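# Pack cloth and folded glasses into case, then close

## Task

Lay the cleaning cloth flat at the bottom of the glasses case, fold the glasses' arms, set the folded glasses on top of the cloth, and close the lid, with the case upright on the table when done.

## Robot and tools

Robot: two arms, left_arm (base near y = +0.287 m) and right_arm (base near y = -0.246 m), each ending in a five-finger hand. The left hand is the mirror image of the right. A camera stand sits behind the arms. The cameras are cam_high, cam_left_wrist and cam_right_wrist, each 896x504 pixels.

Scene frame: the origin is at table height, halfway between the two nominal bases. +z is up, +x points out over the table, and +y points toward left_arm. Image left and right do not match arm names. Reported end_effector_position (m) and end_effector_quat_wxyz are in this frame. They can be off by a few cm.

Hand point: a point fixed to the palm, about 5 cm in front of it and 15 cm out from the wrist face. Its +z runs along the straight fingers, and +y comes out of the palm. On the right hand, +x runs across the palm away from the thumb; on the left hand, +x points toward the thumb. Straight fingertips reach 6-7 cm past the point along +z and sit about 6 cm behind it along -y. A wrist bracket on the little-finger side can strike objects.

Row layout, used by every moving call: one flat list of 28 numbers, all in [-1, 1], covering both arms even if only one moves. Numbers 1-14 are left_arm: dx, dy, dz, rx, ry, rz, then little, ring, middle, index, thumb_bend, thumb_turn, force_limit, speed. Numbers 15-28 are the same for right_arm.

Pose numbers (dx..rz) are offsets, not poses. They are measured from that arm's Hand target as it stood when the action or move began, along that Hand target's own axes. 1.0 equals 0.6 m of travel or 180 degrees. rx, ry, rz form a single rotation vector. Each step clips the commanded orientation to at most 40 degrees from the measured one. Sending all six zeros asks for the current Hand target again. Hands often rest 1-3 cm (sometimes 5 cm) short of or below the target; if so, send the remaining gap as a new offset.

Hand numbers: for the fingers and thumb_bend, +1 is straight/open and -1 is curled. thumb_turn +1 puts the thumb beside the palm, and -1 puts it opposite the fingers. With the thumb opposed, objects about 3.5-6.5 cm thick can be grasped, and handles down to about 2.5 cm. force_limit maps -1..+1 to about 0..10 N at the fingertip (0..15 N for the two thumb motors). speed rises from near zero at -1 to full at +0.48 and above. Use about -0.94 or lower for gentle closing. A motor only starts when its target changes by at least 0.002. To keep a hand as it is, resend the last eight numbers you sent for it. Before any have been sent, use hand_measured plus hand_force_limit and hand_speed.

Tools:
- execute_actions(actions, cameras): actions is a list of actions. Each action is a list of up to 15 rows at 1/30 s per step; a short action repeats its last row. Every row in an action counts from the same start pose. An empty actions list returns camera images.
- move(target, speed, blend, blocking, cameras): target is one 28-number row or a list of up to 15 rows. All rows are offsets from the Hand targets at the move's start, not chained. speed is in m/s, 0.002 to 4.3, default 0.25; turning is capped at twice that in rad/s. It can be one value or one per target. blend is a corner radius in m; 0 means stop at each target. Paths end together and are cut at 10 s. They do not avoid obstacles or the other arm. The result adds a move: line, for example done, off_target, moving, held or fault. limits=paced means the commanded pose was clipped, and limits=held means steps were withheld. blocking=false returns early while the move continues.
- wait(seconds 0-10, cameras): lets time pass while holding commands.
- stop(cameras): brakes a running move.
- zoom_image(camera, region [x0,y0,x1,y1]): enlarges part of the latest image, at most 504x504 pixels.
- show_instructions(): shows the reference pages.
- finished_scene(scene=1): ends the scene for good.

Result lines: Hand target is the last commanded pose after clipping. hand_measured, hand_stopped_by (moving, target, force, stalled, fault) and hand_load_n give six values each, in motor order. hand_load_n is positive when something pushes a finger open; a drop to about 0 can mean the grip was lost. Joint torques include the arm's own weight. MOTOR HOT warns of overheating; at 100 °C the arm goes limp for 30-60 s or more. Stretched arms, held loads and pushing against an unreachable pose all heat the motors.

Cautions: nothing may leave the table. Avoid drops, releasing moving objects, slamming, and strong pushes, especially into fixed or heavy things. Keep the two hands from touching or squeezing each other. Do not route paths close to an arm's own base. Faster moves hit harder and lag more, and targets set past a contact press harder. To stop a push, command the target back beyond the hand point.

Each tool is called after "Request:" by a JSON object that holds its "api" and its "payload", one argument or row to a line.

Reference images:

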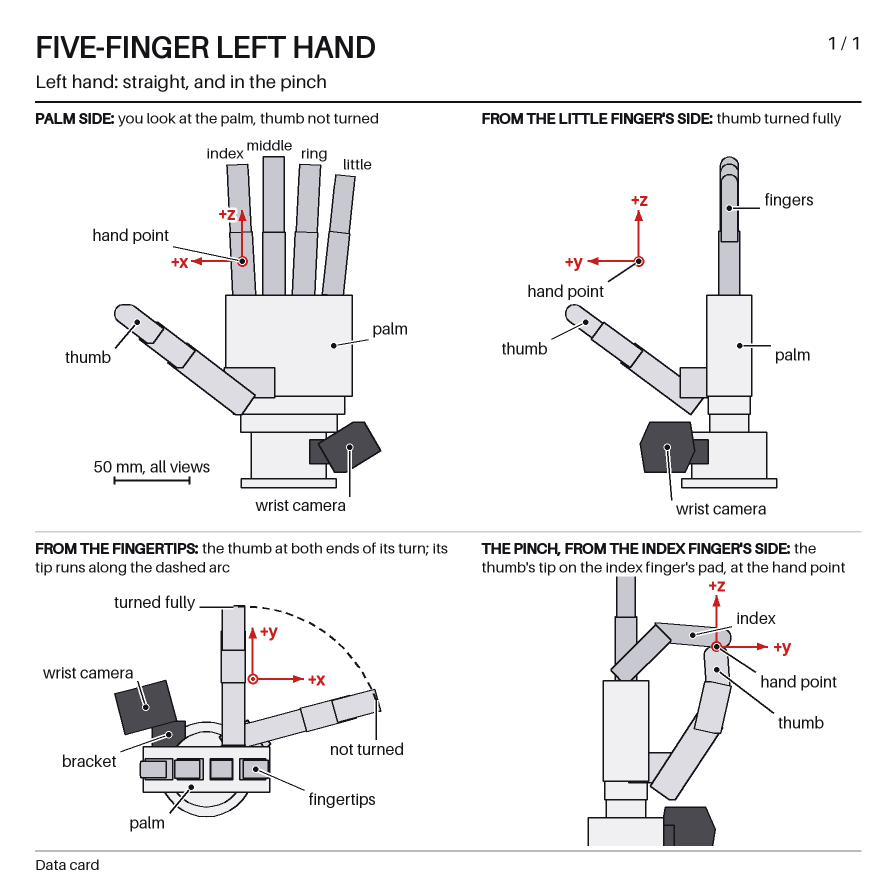

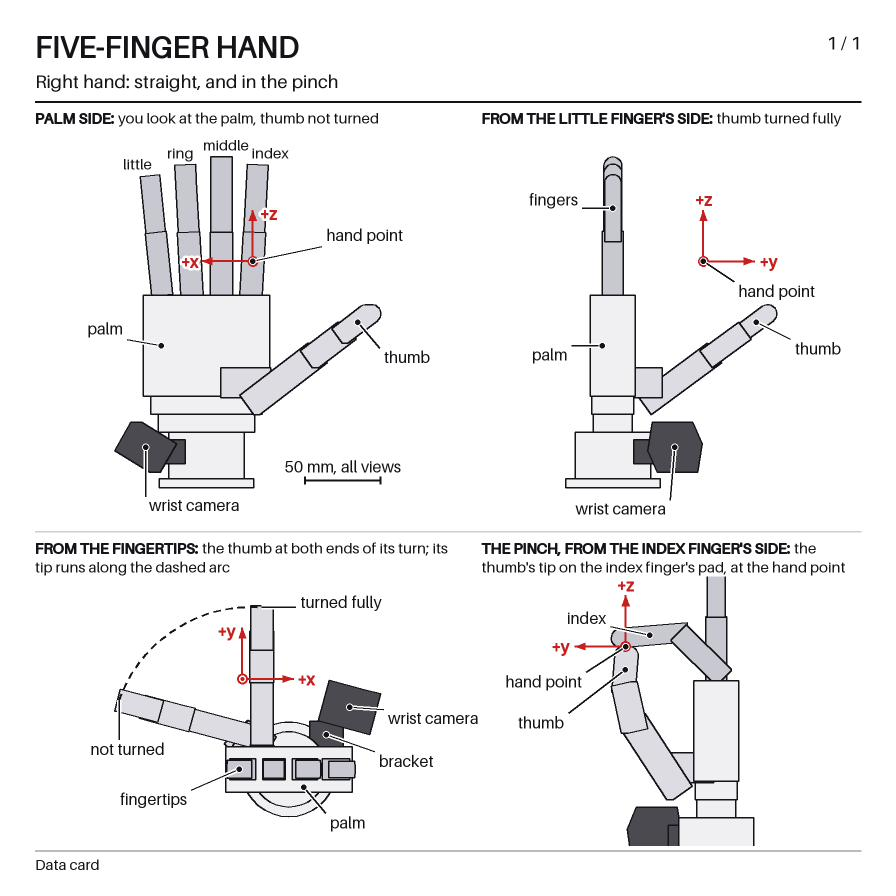

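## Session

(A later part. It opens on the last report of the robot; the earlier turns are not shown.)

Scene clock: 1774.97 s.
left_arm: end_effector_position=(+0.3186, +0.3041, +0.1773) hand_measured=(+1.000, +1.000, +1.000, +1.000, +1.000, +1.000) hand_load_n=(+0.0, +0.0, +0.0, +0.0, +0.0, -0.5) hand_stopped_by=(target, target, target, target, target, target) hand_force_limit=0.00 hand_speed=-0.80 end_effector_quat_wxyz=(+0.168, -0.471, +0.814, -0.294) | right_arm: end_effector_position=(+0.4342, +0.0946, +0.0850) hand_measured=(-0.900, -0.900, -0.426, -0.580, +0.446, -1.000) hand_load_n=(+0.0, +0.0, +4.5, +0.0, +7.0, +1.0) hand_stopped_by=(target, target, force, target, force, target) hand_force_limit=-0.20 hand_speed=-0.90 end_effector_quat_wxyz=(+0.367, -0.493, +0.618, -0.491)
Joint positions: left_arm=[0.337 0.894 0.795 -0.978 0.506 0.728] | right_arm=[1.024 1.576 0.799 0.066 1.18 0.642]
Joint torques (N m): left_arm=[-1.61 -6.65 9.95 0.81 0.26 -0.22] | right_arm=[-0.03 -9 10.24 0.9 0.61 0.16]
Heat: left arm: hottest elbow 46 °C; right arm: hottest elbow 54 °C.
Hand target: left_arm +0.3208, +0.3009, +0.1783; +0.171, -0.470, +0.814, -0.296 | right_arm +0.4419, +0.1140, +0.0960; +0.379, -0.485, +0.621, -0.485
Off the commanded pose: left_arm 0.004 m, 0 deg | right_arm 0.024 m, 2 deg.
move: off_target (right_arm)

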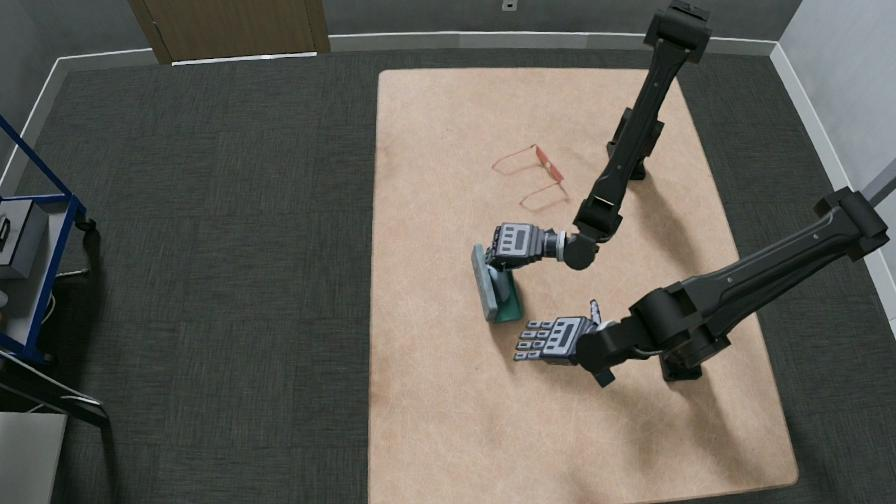

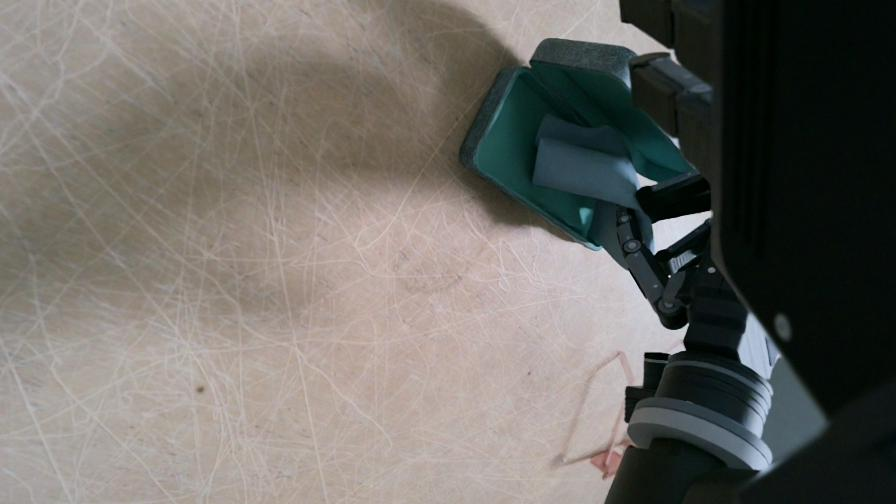

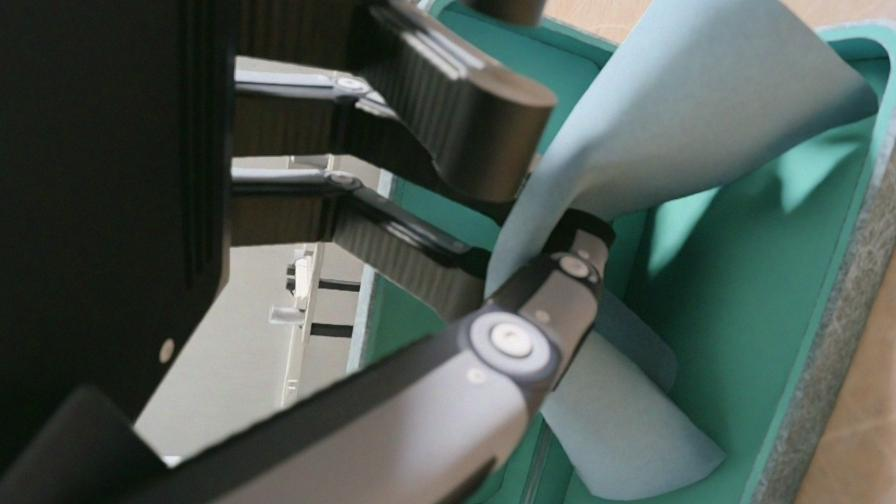

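Request:
{"api": "move", "payload": {
  "target": [
    [0,0,0,0,0,0, 1,1,1,1,1,1, 0,-0.8, -0.034,0.0012,-0.0048,0,0,0, -0.9,-0.9,-0.58,-0.58,0.4,-1, -0.2,-0.9]
  ],
  "speed": 0.08,
  "cameras": ["all"]
}}

Request:
{"api": "zoom_image", "payload": {
  "camera": "cam_left_wrist",
  "region": [440, 20, 780, 310]
}}

Request:
{"api": "zoom_image", "payload": {
  "camera": "cam_high",
  "region": [465, 175, 565, 335]
}}

Scene clock: 1796.27 s.
left_arm: end_effector_position=(+0.3186, +0.3041, +0.1773) hand_measured=(+1.000, +1.000, +1.000, +1.000, +1.000, +1.000) hand_load_n=(+0.0, +0.0, +0.0, +0.0, +0.0, +0.0) hand_stopped_by=(target, target, target, target, target, target) hand_force_limit=0.00 hand_speed=-0.80 end_effector_quat_wxyz=(+0.168, -0.471, +0.814, -0.294) | right_arm: end_effector_position=(+0.4374, +0.1164, +0.0883) hand_measured=(-0.900, -0.900, -0.426, -0.580, +0.446, -1.000) hand_load_n=(+0.0, +0.0, +4.5, +0.0, +7.0, +1.0) hand_stopped_by=(target, target, force, target, force, target) hand_force_limit=-0.20 hand_speed=-0.90 end_effector_quat_wxyz=(+0.370, -0.491, +0.618, -0.490)
Joint positions: left_arm=[0.337 0.894 0.795 -0.978 0.506 0.728] | right_arm=[1.044 1.613 0.861 0.016 1.195 0.676]
Joint torques (N m): left_arm=[-1.26 -6.53 9.89 0.84 0.27 -0.22] | right_arm=[-0.09 -9.41 10.17 0.83 0.62 0.16]
Heat: left arm: hottest elbow 46 °C; right arm: hottest elbow 54 °C.
Hand target: left_arm +0.3208, +0.3009, +0.1783; +0.171, -0.470, +0.814, -0.296 | right_arm +0.4440, +0.1345, +0.0961; +0.379, -0.485, +0.621, -0.485
Off the commanded pose: left_arm 0.004 m, 0 deg | right_arm 0.021 m, 1 deg.
move: off_target (right_arm)

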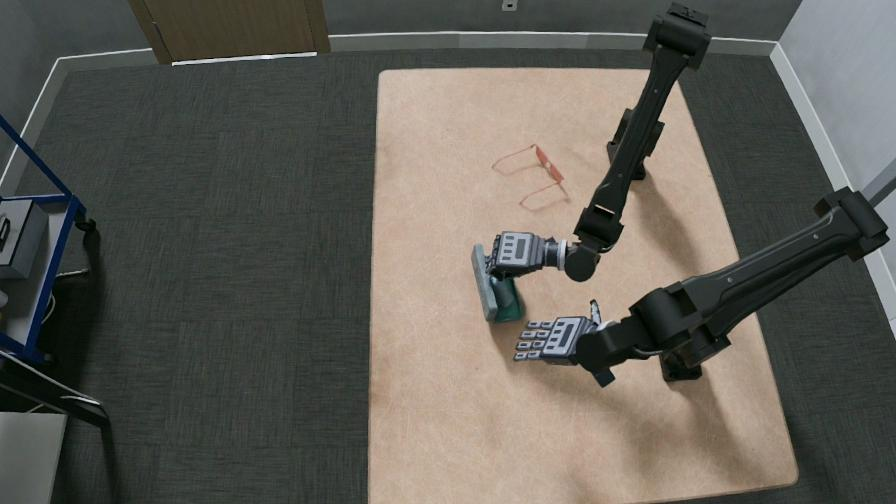

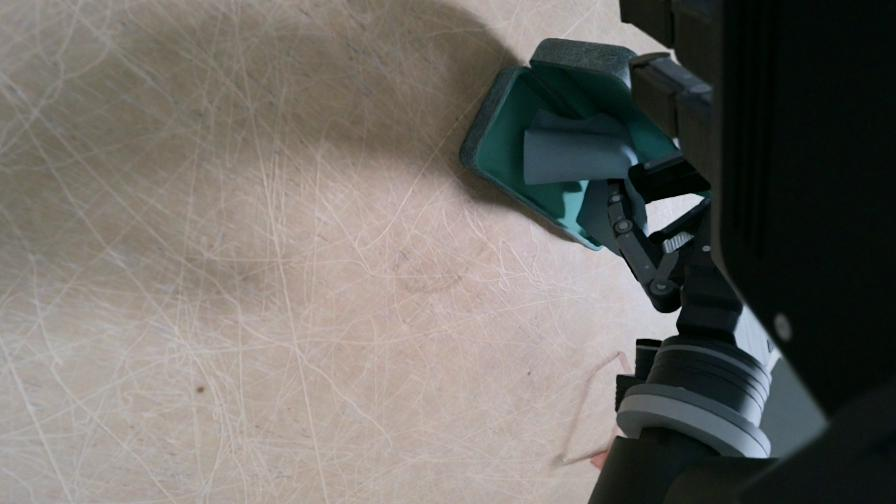

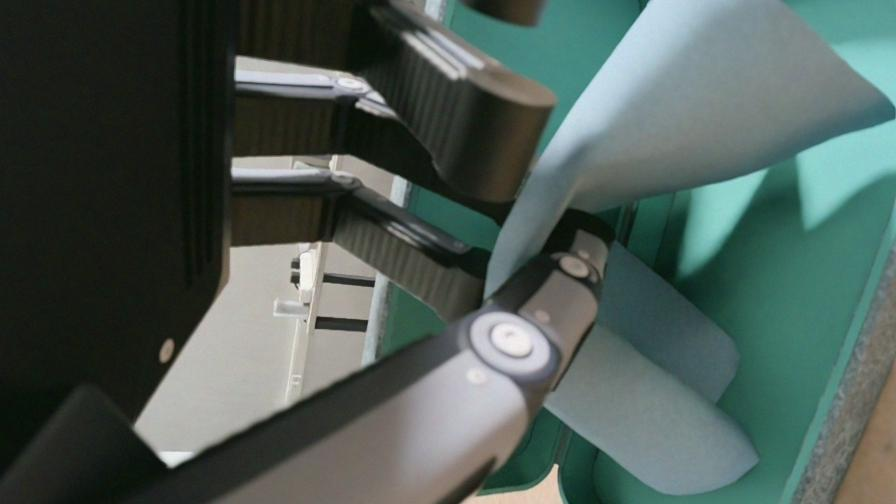

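Scaled by 1.482 from the camera's 896x504 image, which has a finer 1280x720 frame.

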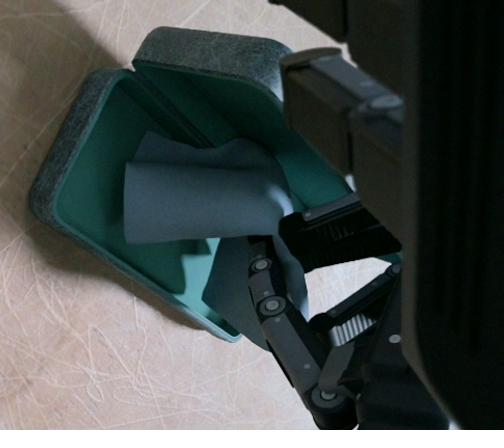

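Scaled by 3.150 from the camera's 896x504 image, which has a finer 1280x720 frame.

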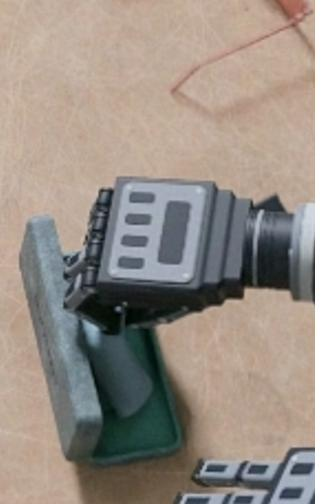

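Request:
{"api": "move", "payload": {
  "target": [
    [0,0,0,0,0,0, 1,1,1,1,1,1, 0,-0.8, 0,0.0688,-0.0005,0,0,0, -0.9,-0.9,-0.58,-0.58,0.4,-1, -0.2,-0.9]
  ],
  "speed": 0.06,
  "cameras": ["all"]
}}

Request:
{"api": "zoom_image", "payload": {
  "camera": "cam_left_wrist",
  "region": [440, 20, 780, 310]
}}

Request:
{"api": "zoom_image", "payload": {
  "camera": "cam_high",
  "region": [465, 175, 565, 335]
}}

Scene clock: 1816.17 s.
left_arm: end_effector_position=(+0.3186, +0.3041, +0.1773) hand_measured=(+1.000, +1.000, +1.000, +1.000, +1.000, +1.000) hand_load_n=(+0.0, +0.0, +0.0, +0.0, -0.5, -0.5) hand_stopped_by=(target, target, target, target, target, target) hand_force_limit=0.00 hand_speed=-0.80 end_effector_quat_wxyz=(+0.168, -0.471, +0.814, -0.294) | right_arm: end_effector_position=(+0.4334, +0.1215, +0.0673) hand_measured=(-0.900, -0.900, -0.426, -0.580, +0.446, -1.000) hand_load_n=(+0.0, +0.0, +4.0, +0.0, +7.0, +1.0) hand_stopped_by=(target, target, force, target, force, target) hand_force_limit=-0.20 hand_speed=-0.90 end_effector_quat_wxyz=(+0.366, -0.493, +0.617, -0.492)
Joint positions: left_arm=[0.337 0.894 0.795 -0.978 0.506 0.728] | right_arm=[1.058 1.664 0.861 0.032 1.207 0.702]
Joint torques (N m): left_arm=[-1.73 -6.71 9.95 0.77 0.27 -0.2] | right_arm=[-0.44 -11.52 6.37 1.25 0.56 0.05]
Heat: left arm: hottest elbow 46 °C; right arm: hottest elbow 54 °C.
Hand target: left_arm +0.3208, +0.3009, +0.1783; +0.171, -0.470, +0.814, -0.296 | right_arm +0.4337, +0.1210, +0.0698; +0.367, -0.493, +0.617, -0.492 (not the last commanded pose)
Off the commanded pose: left_arm 0.004 m, 0 deg | right_arm 0.019 m, 2 deg.
move: held (right_arm; a check stopped the path); limits=held
pose unreachable (right arm): on one or more control steps of this call, first in action 0 (counted from 0), this arm could not follow its commanded pose, so it was not sent that pose on those steps. It may still have moved: this result reports where it is.
cause: moving toward the commanded pose would bring a part of the arm too close to another arm (a part of this arm just beyond joint 4 (wrist pitch) and a part of the left arm just beyond its joint 6 (wrist roll), at the place that arm is still heading or pushing toward).

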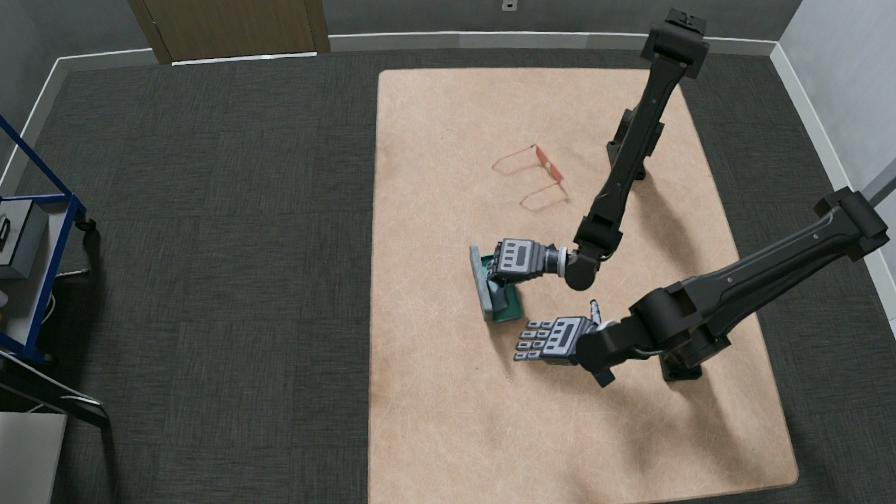

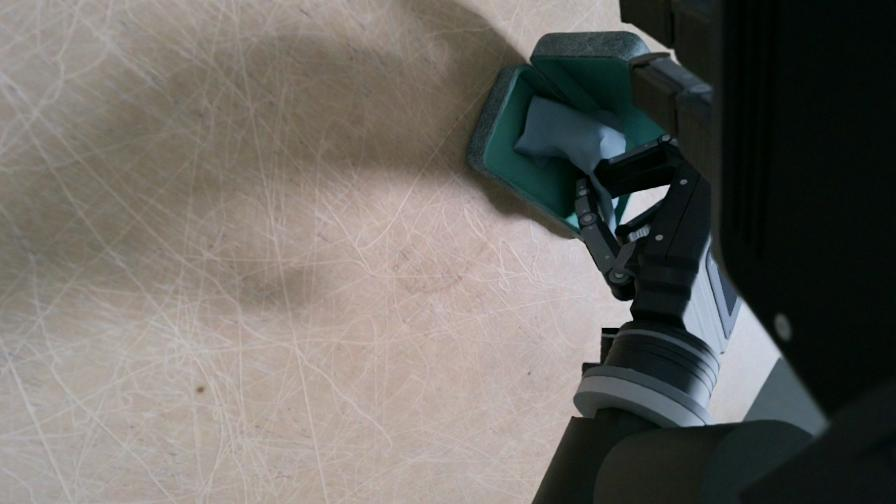

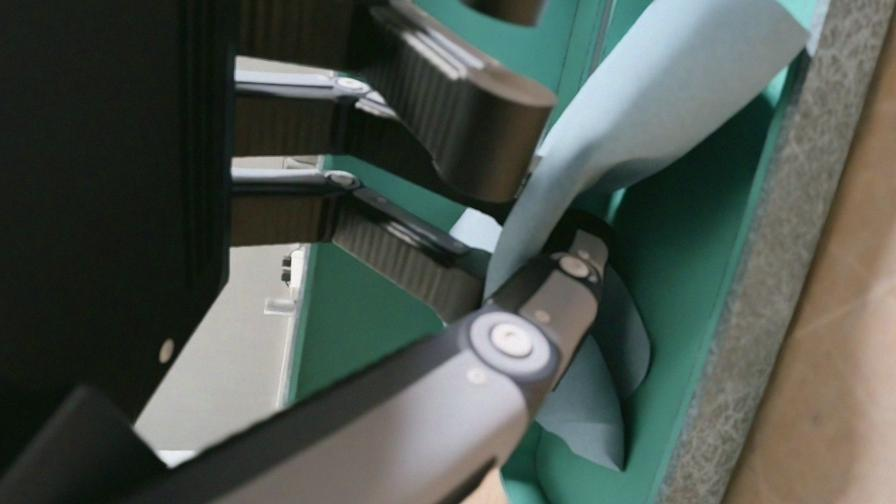

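Scaled by 1.482 from the camera's 896x504 image, which has a finer 1280x720 frame.

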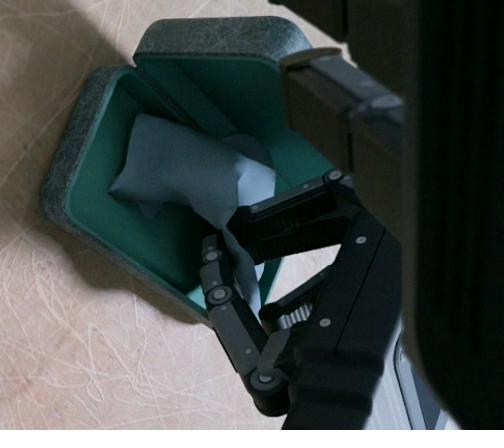

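Scaled by 3.150 from the camera's 896x504 image, which has a finer 1280x720 frame.

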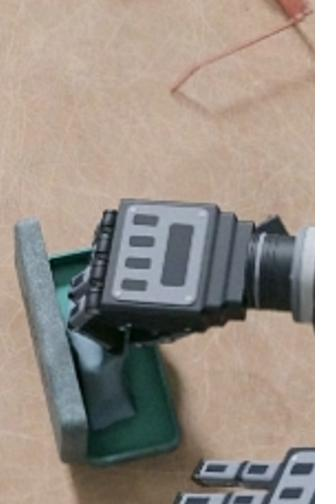

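Request:
{"api": "move", "payload": {
  "target": [
    [-0.1027,0.087,-0.1383,0,0,0, 1,1,1,1,1,1, 0,-0.8, 0,0,0,0,0,0, -0.9,-0.9,-0.58,-0.58,0.4,-1, -0.2,-0.9]
  ],
  "speed": 0.2,
  "cameras": ["all"]
}}

Request:
{"api": "zoom_image", "payload": {
  "camera": "cam_left_wrist",
  "region": [400, 0, 780, 310]
}}

Request:
{"api": "zoom_image", "payload": {
  "camera": "cam_high",
  "region": [465, 175, 565, 335]
}}

Scene clock: 1828.63 s.
left_arm: end_effector_position=(+0.2638, +0.3899, +0.1943) hand_measured=(+1.000, +1.000, +1.000, +1.000, +1.000, +1.000) hand_load_n=(+0.0, +0.0, -0.5, +0.0, +0.0, -0.5) hand_stopped_by=(target, target, target, target, target, target) hand_force_limit=0.00 hand_speed=-0.80 end_effector_quat_wxyz=(+0.156, -0.476, +0.812, -0.300) | right_arm: end_effector_position=(+0.4334, +0.1215, +0.0673) hand_measured=(-0.900, -0.900, -0.426, -0.580, +0.446, -1.000) hand_load_n=(+0.0, +0.5, +4.0, +0.0, +7.0, +1.0) hand_stopped_by=(target, target, force, target, force, target) hand_force_limit=-0.20 hand_speed=-0.90 end_effector_quat_wxyz=(+0.366, -0.493, +0.617, -0.492)
Joint positions: left_arm=[0.75 0.955 0.889 -1.296 0.662 1.188] | right_arm=[1.058 1.664 0.861 0.032 1.207 0.702]
Joint torques (N m): left_arm=[0.15 -5.66 13.3 -0.4 0.55 0.03] | right_arm=[-0.56 -11.52 6.35 1.24 0.55 0.04]
Heat: left arm: hottest elbow 47 °C; right arm: hottest elbow 53 °C.
Hand target: left_arm +0.2708, +0.4009, +0.2083; +0.171, -0.470, +0.814, -0.296 | right_arm +0.4337, +0.1210, +0.0698; +0.367, -0.493, +0.617, -0.492
Off the commanded pose: left_arm 0.019 m, 2 deg | right_arm 0.003 m, 0 deg.
move: off_target (left_arm)

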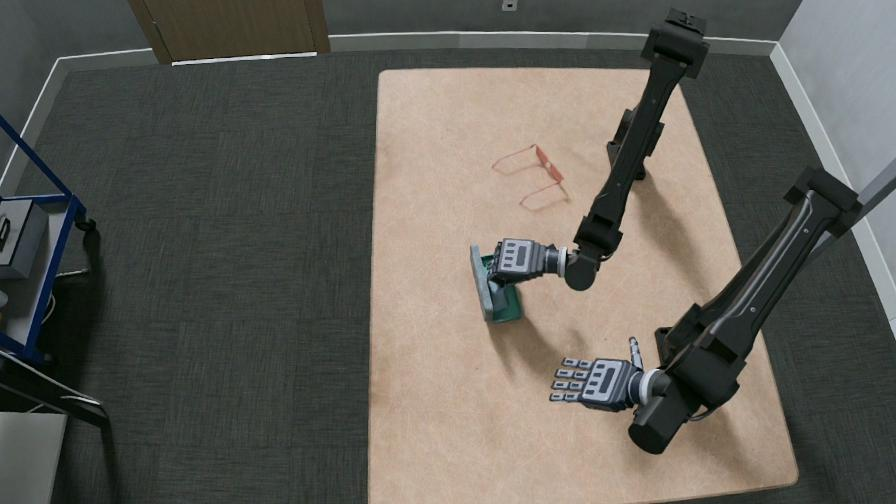

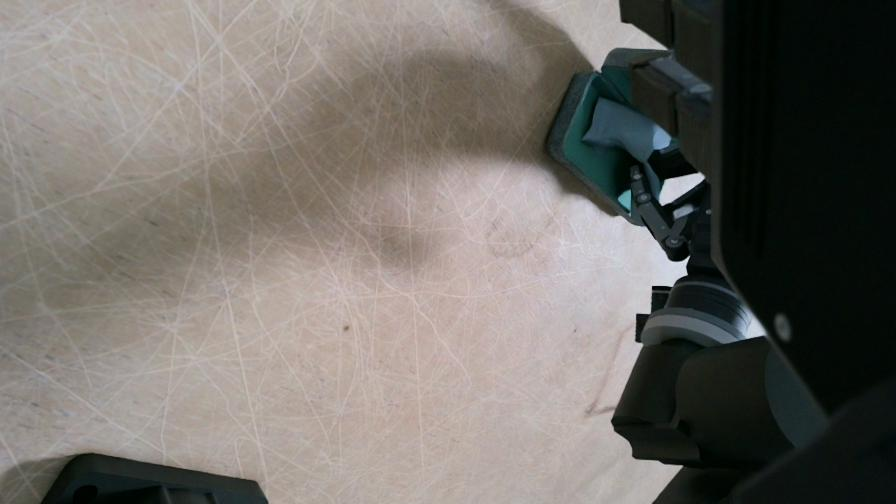

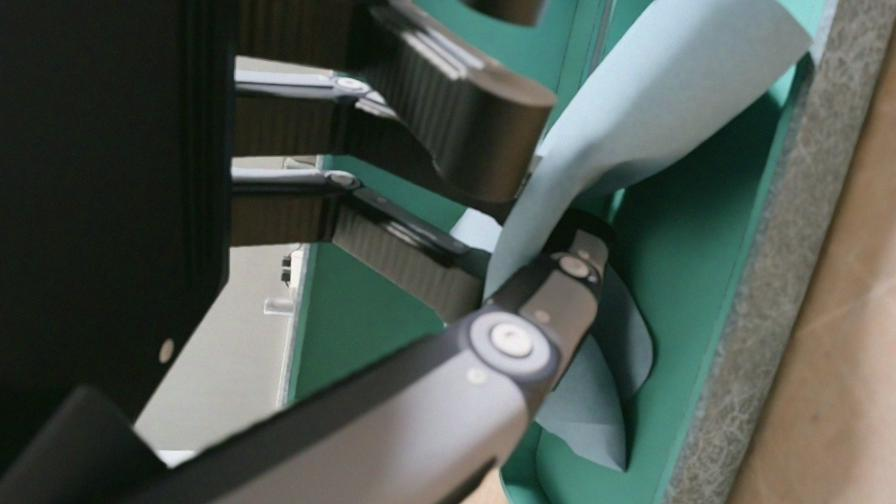

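Scaled by 1.326 from the camera's 896x504 image, which has a finer 1280x720 frame.

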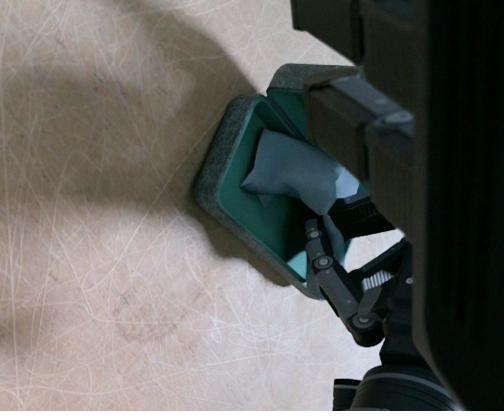

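Scaled by 3.150 from the camera's 896x504 image, which has a finer 1280x720 frame.

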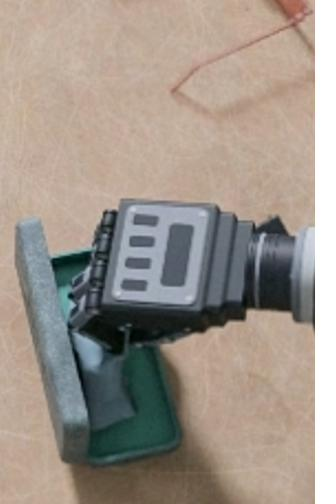

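Request:
{"api": "move", "payload": {
  "target": [
    [0,0,0,0,0,0, 1,1,1,1,1,1, 0,-0.8, 0.0032,0.0387,-0.0037,0,0,0, -0.9,-0.9,-0.58,-0.58,0.4,-1, -0.2,-0.9]
  ],
  "speed": 0.06,
  "cameras": ["all"]
}}

Request:
{"api": "zoom_image", "payload": {
  "camera": "cam_left_wrist",
  "region": [400, 0, 780, 310]
}}

Request:
{"api": "zoom_image", "payload": {
  "camera": "cam_high",
  "region": [465, 175, 565, 335]
}}

Scene clock: 1840.70 s.
left_arm: end_effector_position=(+0.2637, +0.3900, +0.1943) hand_measured=(+1.000, +1.000, +1.000, +1.000, +1.000, +1.000) hand_load_n=(+0.0, +0.0, +0.0, +0.0, +0.0, +0.0) hand_stopped_by=(target, target, target, target, target, target) hand_force_limit=0.00 hand_speed=-0.80 end_effector_quat_wxyz=(+0.156, -0.475, +0.812, -0.300) | right_arm: end_effector_position=(+0.4289, +0.1196, +0.0588) hand_measured=(-0.900, -0.900, -0.426, -0.580, +0.446, -1.000) hand_load_n=(+0.0, +0.0, +4.0, +0.0, +7.0, +1.0) hand_stopped_by=(target, target, force, target, force, target) hand_force_limit=-0.20 hand_speed=-0.90 end_effector_quat_wxyz=(+0.367, -0.491, +0.618, -0.493)
Joint positions: left_arm=[0.751 0.955 0.889 -1.297 0.662 1.189] | right_arm=[1.066 1.676 0.847 0.045 1.216 0.721]
Joint torques (N m): left_arm=[0.38 -5.83 13.3 -0.28 0.56 0.06] | right_arm=[0.03 -9.64 5.46 2.02 0.64 0.16]
Heat: left arm: hottest elbow 48 °C; right arm: hottest elbow 52 °C.
Hand target: left_arm +0.2707, +0.4010, +0.2083; +0.171, -0.470, +0.813, -0.296 | right_arm +0.4253, +0.1206, +0.0480; +0.367, -0.493, +0.617, -0.492
Off the commanded pose: left_arm 0.019 m, 2 deg | right_arm 0.011 m, 0 deg.
move: off_target (left_arm, right_arm)

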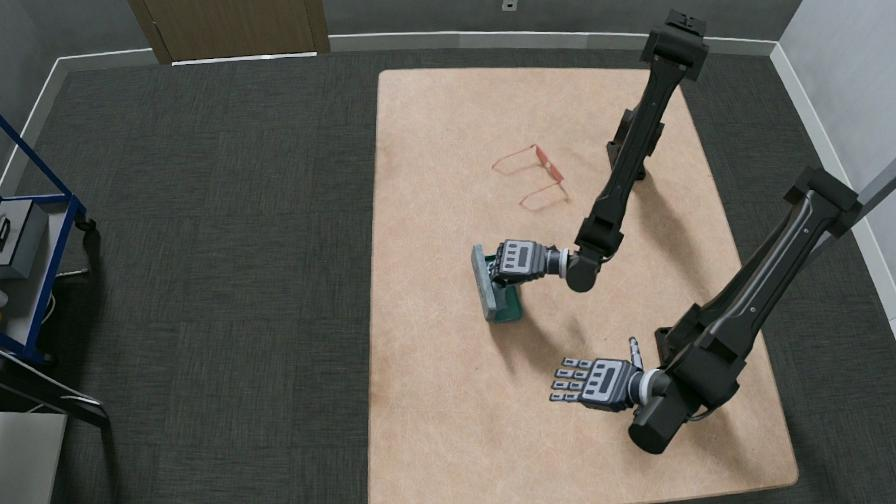

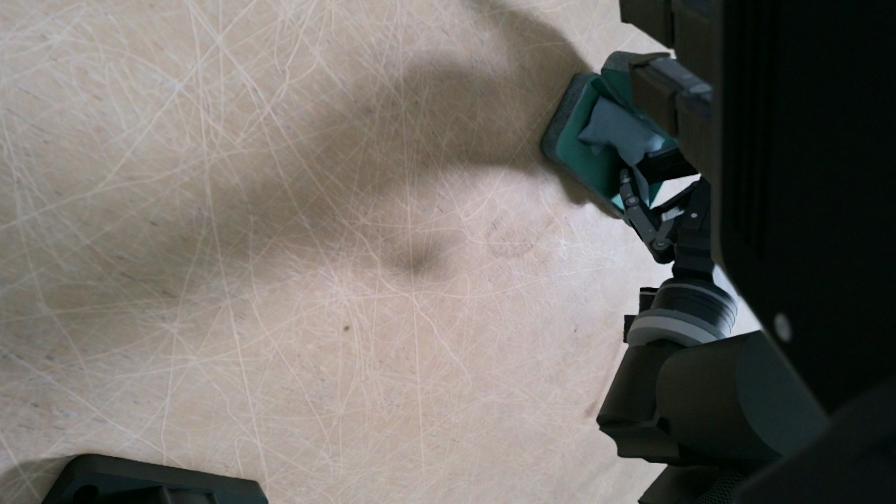

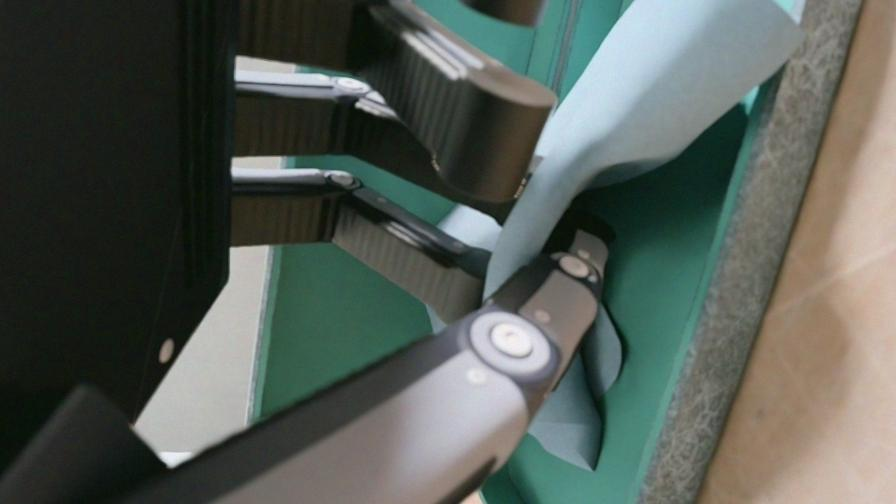

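Scaled by 1.326 from the camera's 896x504 image, which has a finer 1280x720 frame.

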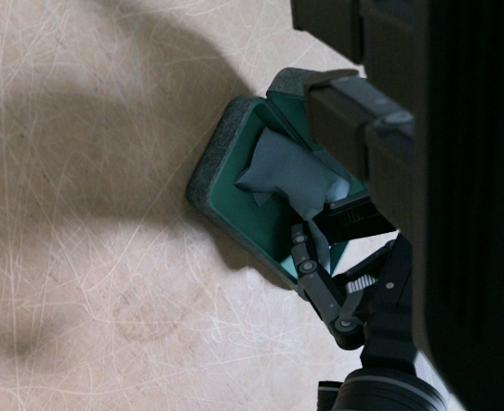

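Scaled by 3.150 from the camera's 896x504 image, which has a finer 1280x720 frame.

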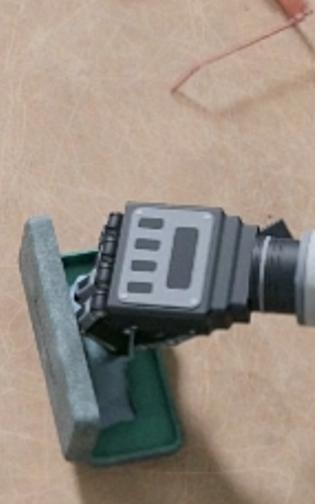

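Request:
{"api": "move", "payload": {
  "target": [
    [0,0,0,0,0,0, 1,1,1,1,1,1, 0,-0.8, 0,0.0226,0.0056,0,0,0, -0.9,-0.9,-0.58,-0.58,0.4,-1, -0.2,-0.9]
  ],
  "speed": 0.06,
  "cameras": ["cam_right_wrist"]
}}

Scene clock: 1847.87 s.
left_arm: end_effector_position=(+0.2637, +0.3900, +0.1943) hand_measured=(+1.000, +1.000, +1.000, +1.000, +1.000, +1.000) hand_load_n=(+0.0, +0.0, +0.0, +0.0, +0.0, -0.5) hand_stopped_by=(target, target, target, target, target, target) hand_force_limit=0.00 hand_speed=-0.80 end_effector_quat_wxyz=(+0.156, -0.475, +0.812, -0.300) | right_arm: end_effector_position=(+0.4291, +0.1198, +0.0451) hand_measured=(-0.900, -0.900, -0.426, -0.580, +0.446, -1.000) hand_load_n=(+0.0, +0.0, +4.0, +0.0, +7.5, +1.5) hand_stopped_by=(target, target, force, target, force, target) hand_force_limit=-0.20 hand_speed=-0.90 end_effector_quat_wxyz=(+0.367, -0.490, +0.618, -0.492)
Joint positions: left_arm=[0.751 0.955 0.889 -1.297 0.662 1.189] | right_arm=[1.066 1.708 0.838 0.086 1.217 0.724]
Joint torques (N m): left_arm=[0.32 -5.83 13.27 -0.31 0.54 0.07] | right_arm=[-0.03 -9.82 5.16 2.02 0.62 0.14]
Heat: left arm: hottest elbow 48 °C; right arm: hottest elbow 51 °C.
Hand target: left_arm +0.2707, +0.4010, +0.2083; +0.171, -0.470, +0.813, -0.296 | right_arm +0.4251, +0.1200, +0.0339; +0.367, -0.493, +0.617, -0.492
Off the commanded pose: left_arm 0.019 m, 2 deg | right_arm 0.012 m, 0 deg.
move: off_target (left_arm, right_arm)
Images, in order (width x height): cam_right_wrist 896x504.

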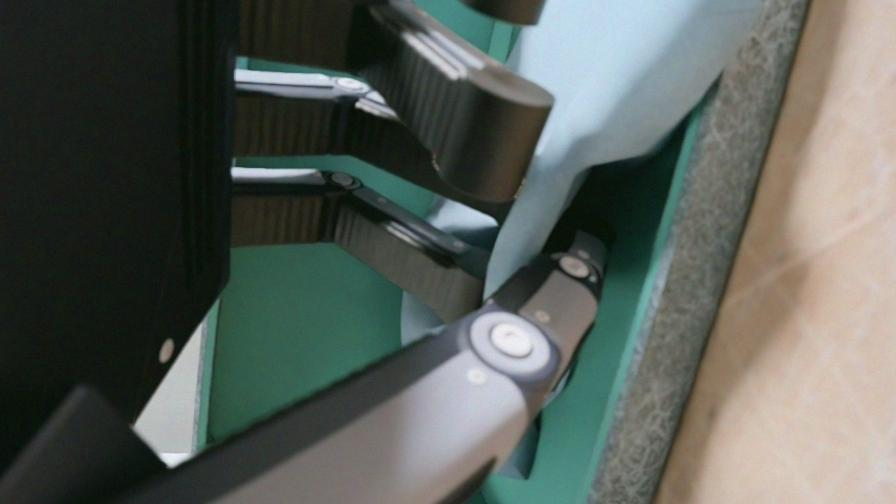

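Request:
{"api": "move", "payload": {
  "target": [
    [0,0,0,0,0,0, 1,1,1,1,1,1, 0,-0.8, 0,0,0,0,0,0, -0.9,-0.9,-0.2,-0.2,0.55,-1, -0.2,-0.8],
    [0,0,0,0,0,0, 1,1,1,1,1,1, 0,-0.8, 0,-0.07,-0.017,0,0,0, -0.9,-0.9,-0.15,-0.15,0.62,-1, -0.2,-0.8]
  ],
  "speed": 0.06,
  "cameras": ["all"]
}}

Request:
{"api": "zoom_image", "payload": {
  "camera": "cam_left_wrist",
  "region": [400, 0, 780, 310]
}}

Request:
{"api": "zoom_image", "payload": {
  "camera": "cam_high",
  "region": [465, 175, 565, 335]
}}

Scene clock: 1858.93 s.
left_arm: end_effector_position=(+0.2637, +0.3900, +0.1943) hand_measured=(+1.000, +1.000, +1.000, +1.000, +1.000, +1.000) hand_load_n=(+0.0, +0.0, +0.0, +0.0, +0.0, -0.5) hand_stopped_by=(target, target, target, target, target, target) hand_force_limit=0.00 hand_speed=-0.80 end_effector_quat_wxyz=(+0.156, -0.475, +0.812, -0.300) | right_arm: end_effector_position=(+0.4234, +0.1108, +0.0653) hand_measured=(-0.900, -0.900, -0.150, -0.150, +0.620, -1.000) hand_load_n=(+0.0, +0.0, +0.0, +0.0, +0.0, +0.0) hand_stopped_by=(target, target, target, target, target, target) hand_force_limit=-0.20 hand_speed=-0.80 end_effector_quat_wxyz=(+0.356, -0.499, +0.614, -0.497)
Joint positions: left_arm=[0.751 0.955 0.889 -1.297 0.662 1.189] | right_arm=[1.067 1.643 0.838 -0.011 1.218 0.724]
Joint torques (N m): left_arm=[0.32 -5.66 13.35 -0.31 0.56 0.05] | right_arm=[-0.15 -11.22 8.03 0.79 0.57 0.12]
Heat: left arm: hottest elbow 49 °C; right arm: hottest elbow 50 °C.
Hand target: left_arm +0.2707, +0.4010, +0.2083; +0.171, -0.470, +0.813, -0.296 | right_arm +0.4259, +0.1212, +0.0772; +0.367, -0.493, +0.617, -0.492
Off the commanded pose: left_arm 0.019 m, 2 deg | right_arm 0.016 m, 2 deg.
move: off_target (left_arm, right_arm); target 2's new numbers were sent with right_arm's hand 0.016 m and 1 deg from that target

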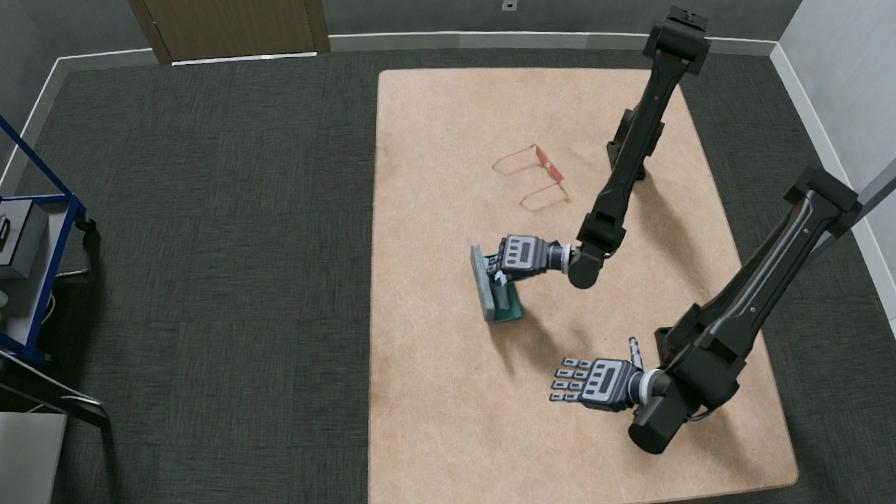

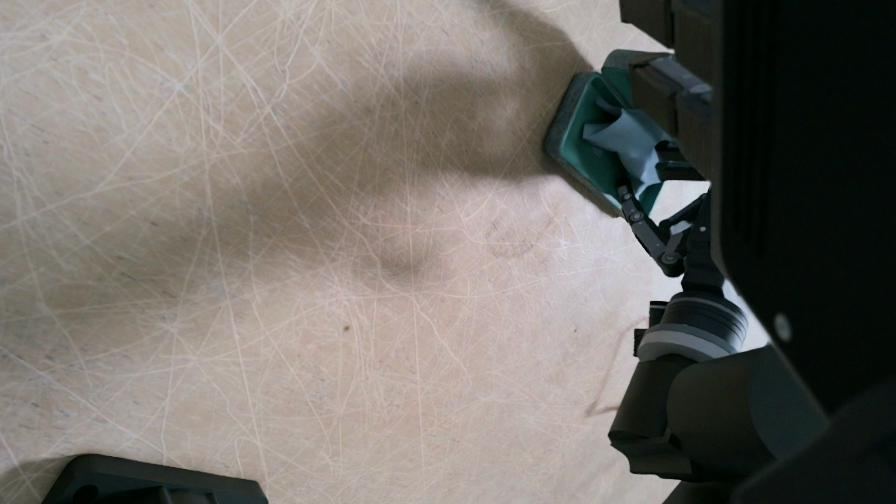

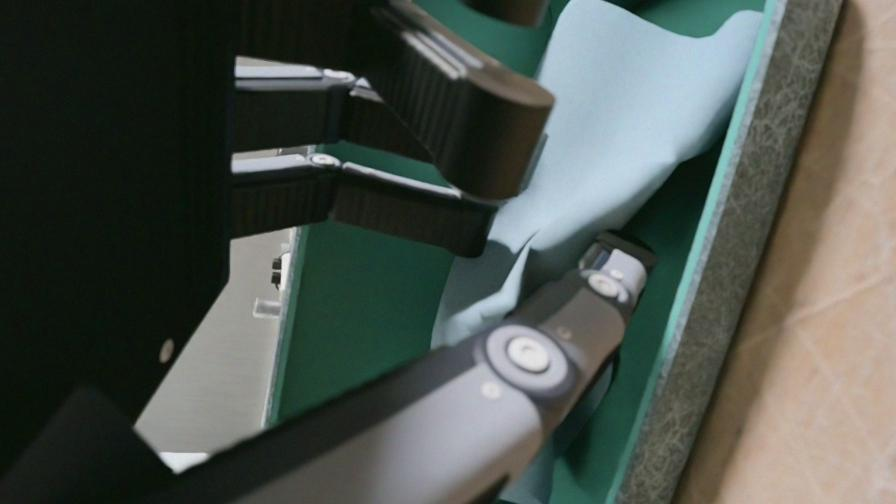

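Scaled by 1.326 from the camera's 896x504 image, which has a finer 1280x720 frame.

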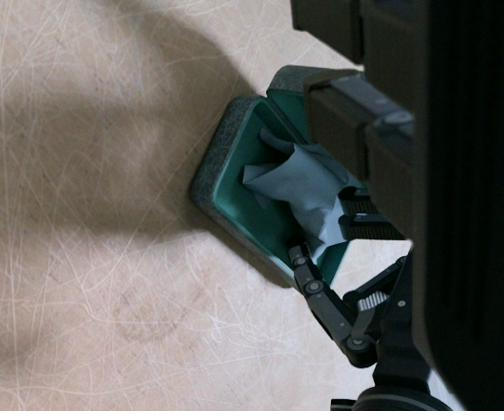

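Scaled by 3.150 from the camera's 896x504 image, which has a finer 1280x720 frame.

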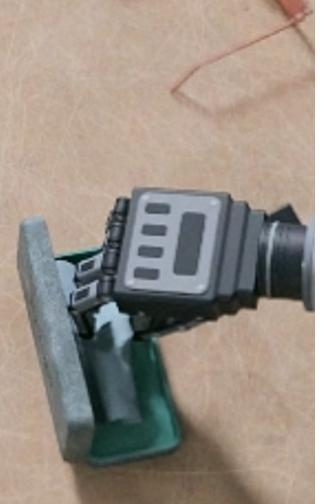

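Request:
{"api": "move", "payload": {
  "target": [
    [0,0,0,0,0,0, 1,1,1,1,1,1, 0,-0.8, 0,-0.17,-0.045,0,0,0, -0.9,-0.9,-0.15,-0.15,0.62,-1, -0.2,-0.8],
    [0,0,0,0,0,0, 1,1,1,1,1,1, 0,-0.8, 0.05,-0.2,-0.3,0,0,0, -0.9,-0.9,-0.15,-0.15,0.62,-1, -0.2,-0.8]
  ],
  "speed": 0.15,
  "cameras": ["all"],
  "blend": [0.03,0]
}}

Request:
{"api": "zoom_image", "payload": {
  "camera": "cam_left_wrist",
  "region": [400, 0, 780, 310]
}}

Request:
{"api": "zoom_image", "payload": {
  "camera": "cam_high",
  "region": [465, 225, 565, 335]
}}

Scene clock: 1872.93 s.
left_arm: end_effector_position=(+0.2637, +0.3900, +0.1943) hand_measured=(+1.000, +1.000, +1.000, +1.000, +1.000, +1.000) hand_load_n=(+0.0, +0.0, -0.5, -0.5, +0.0, +0.0) hand_stopped_by=(target, target, target, target, target, target) hand_force_limit=0.00 hand_speed=-0.80 end_effector_quat_wxyz=(+0.156, -0.475, +0.812, -0.300) | right_arm: end_effector_position=(+0.2800, +0.1156, +0.2283) hand_measured=(-0.900, -0.900, -0.150, -0.150, +0.620, -1.000) hand_load_n=(+0.0, +0.5, +0.0, +0.0, +0.0, +0.0) hand_stopped_by=(target, target, target, target, target, target) hand_force_limit=-0.20 hand_speed=-0.80 end_effector_quat_wxyz=(+0.357, -0.499, +0.611, -0.500)
Joint positions: left_arm=[0.751 0.955 0.889 -1.297 0.662 1.189] | right_arm=[1.404 1.456 1.167 -1.619 1.309 1.854]
Joint torques (N m): left_arm=[0.09 -5.89 13.27 -0.38 0.55 0.06] | right_arm=[0.09 -7.88 11.15 -0.66 0.66 0.15]
Heat: left arm: hottest elbow 50 °C; right arm: hottest elbow 50 °C.
Hand target: left_arm +0.2707, +0.4010, +0.2083; +0.171, -0.470, +0.813, -0.296 | right_arm +0.2796, +0.1328, +0.2388; +0.367, -0.493, +0.617, -0.492
Off the commanded pose: left_arm 0.019 m, 2 deg | right_arm 0.020 m, 2 deg.
move: off_target (left_arm, right_arm)

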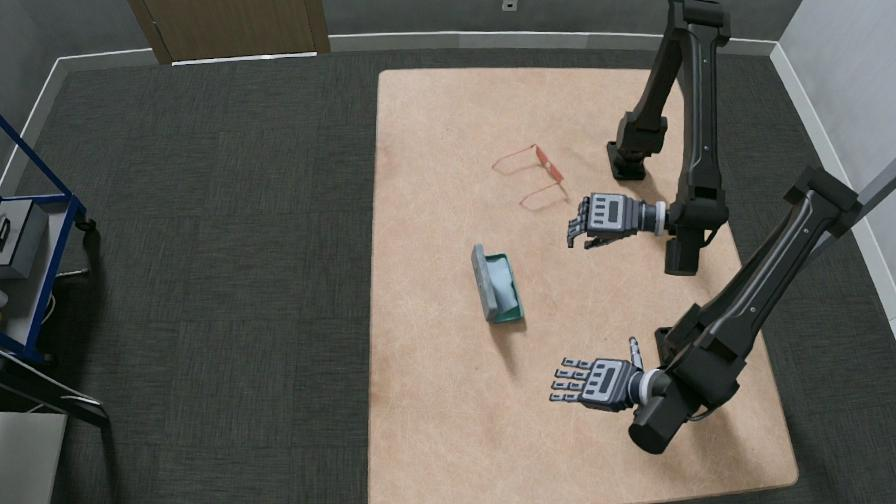

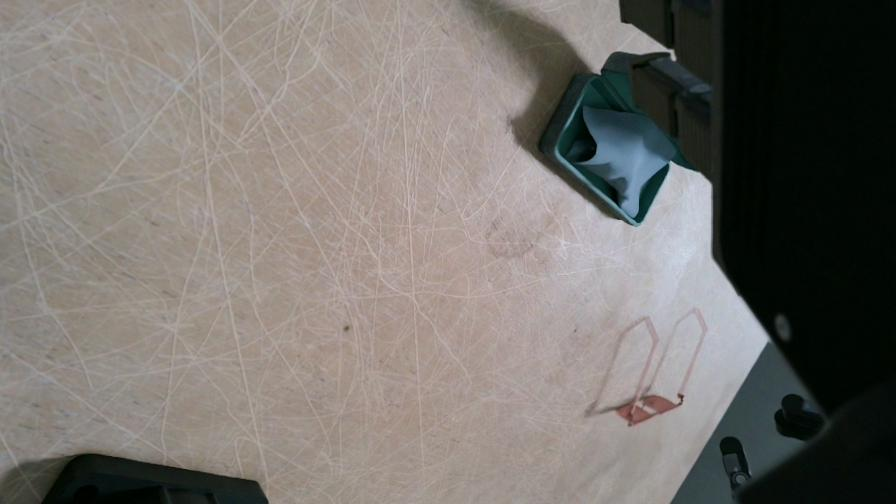

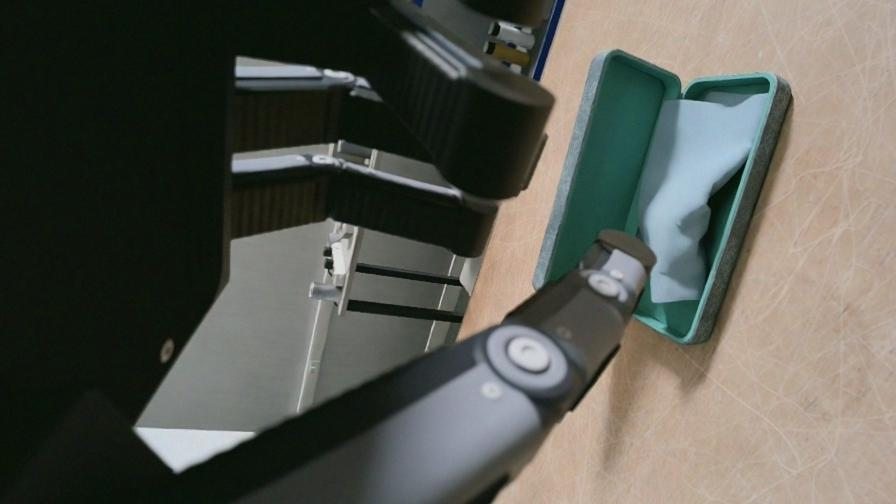

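Scaled by 1.326 from the camera's 896x504 image, which has a finer 1280x720 frame.

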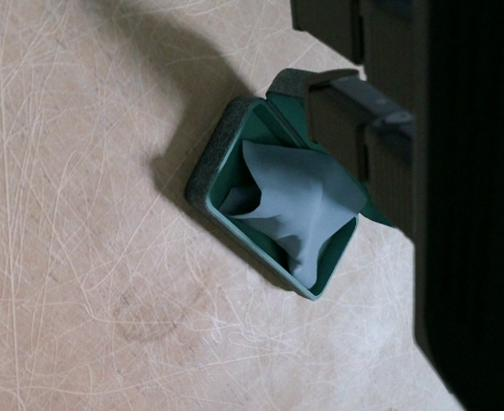

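Scaled by 4.582 from the camera's 896x504 image, which has a finer 1280x720 frame.

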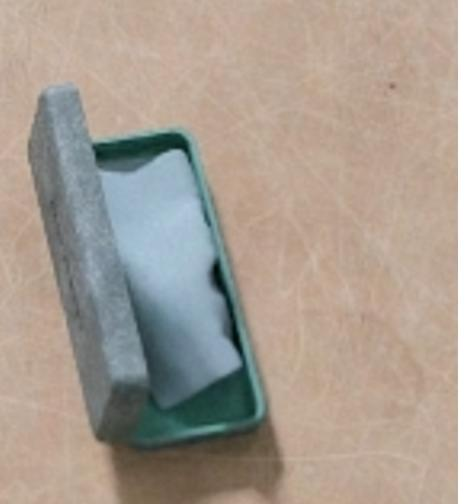

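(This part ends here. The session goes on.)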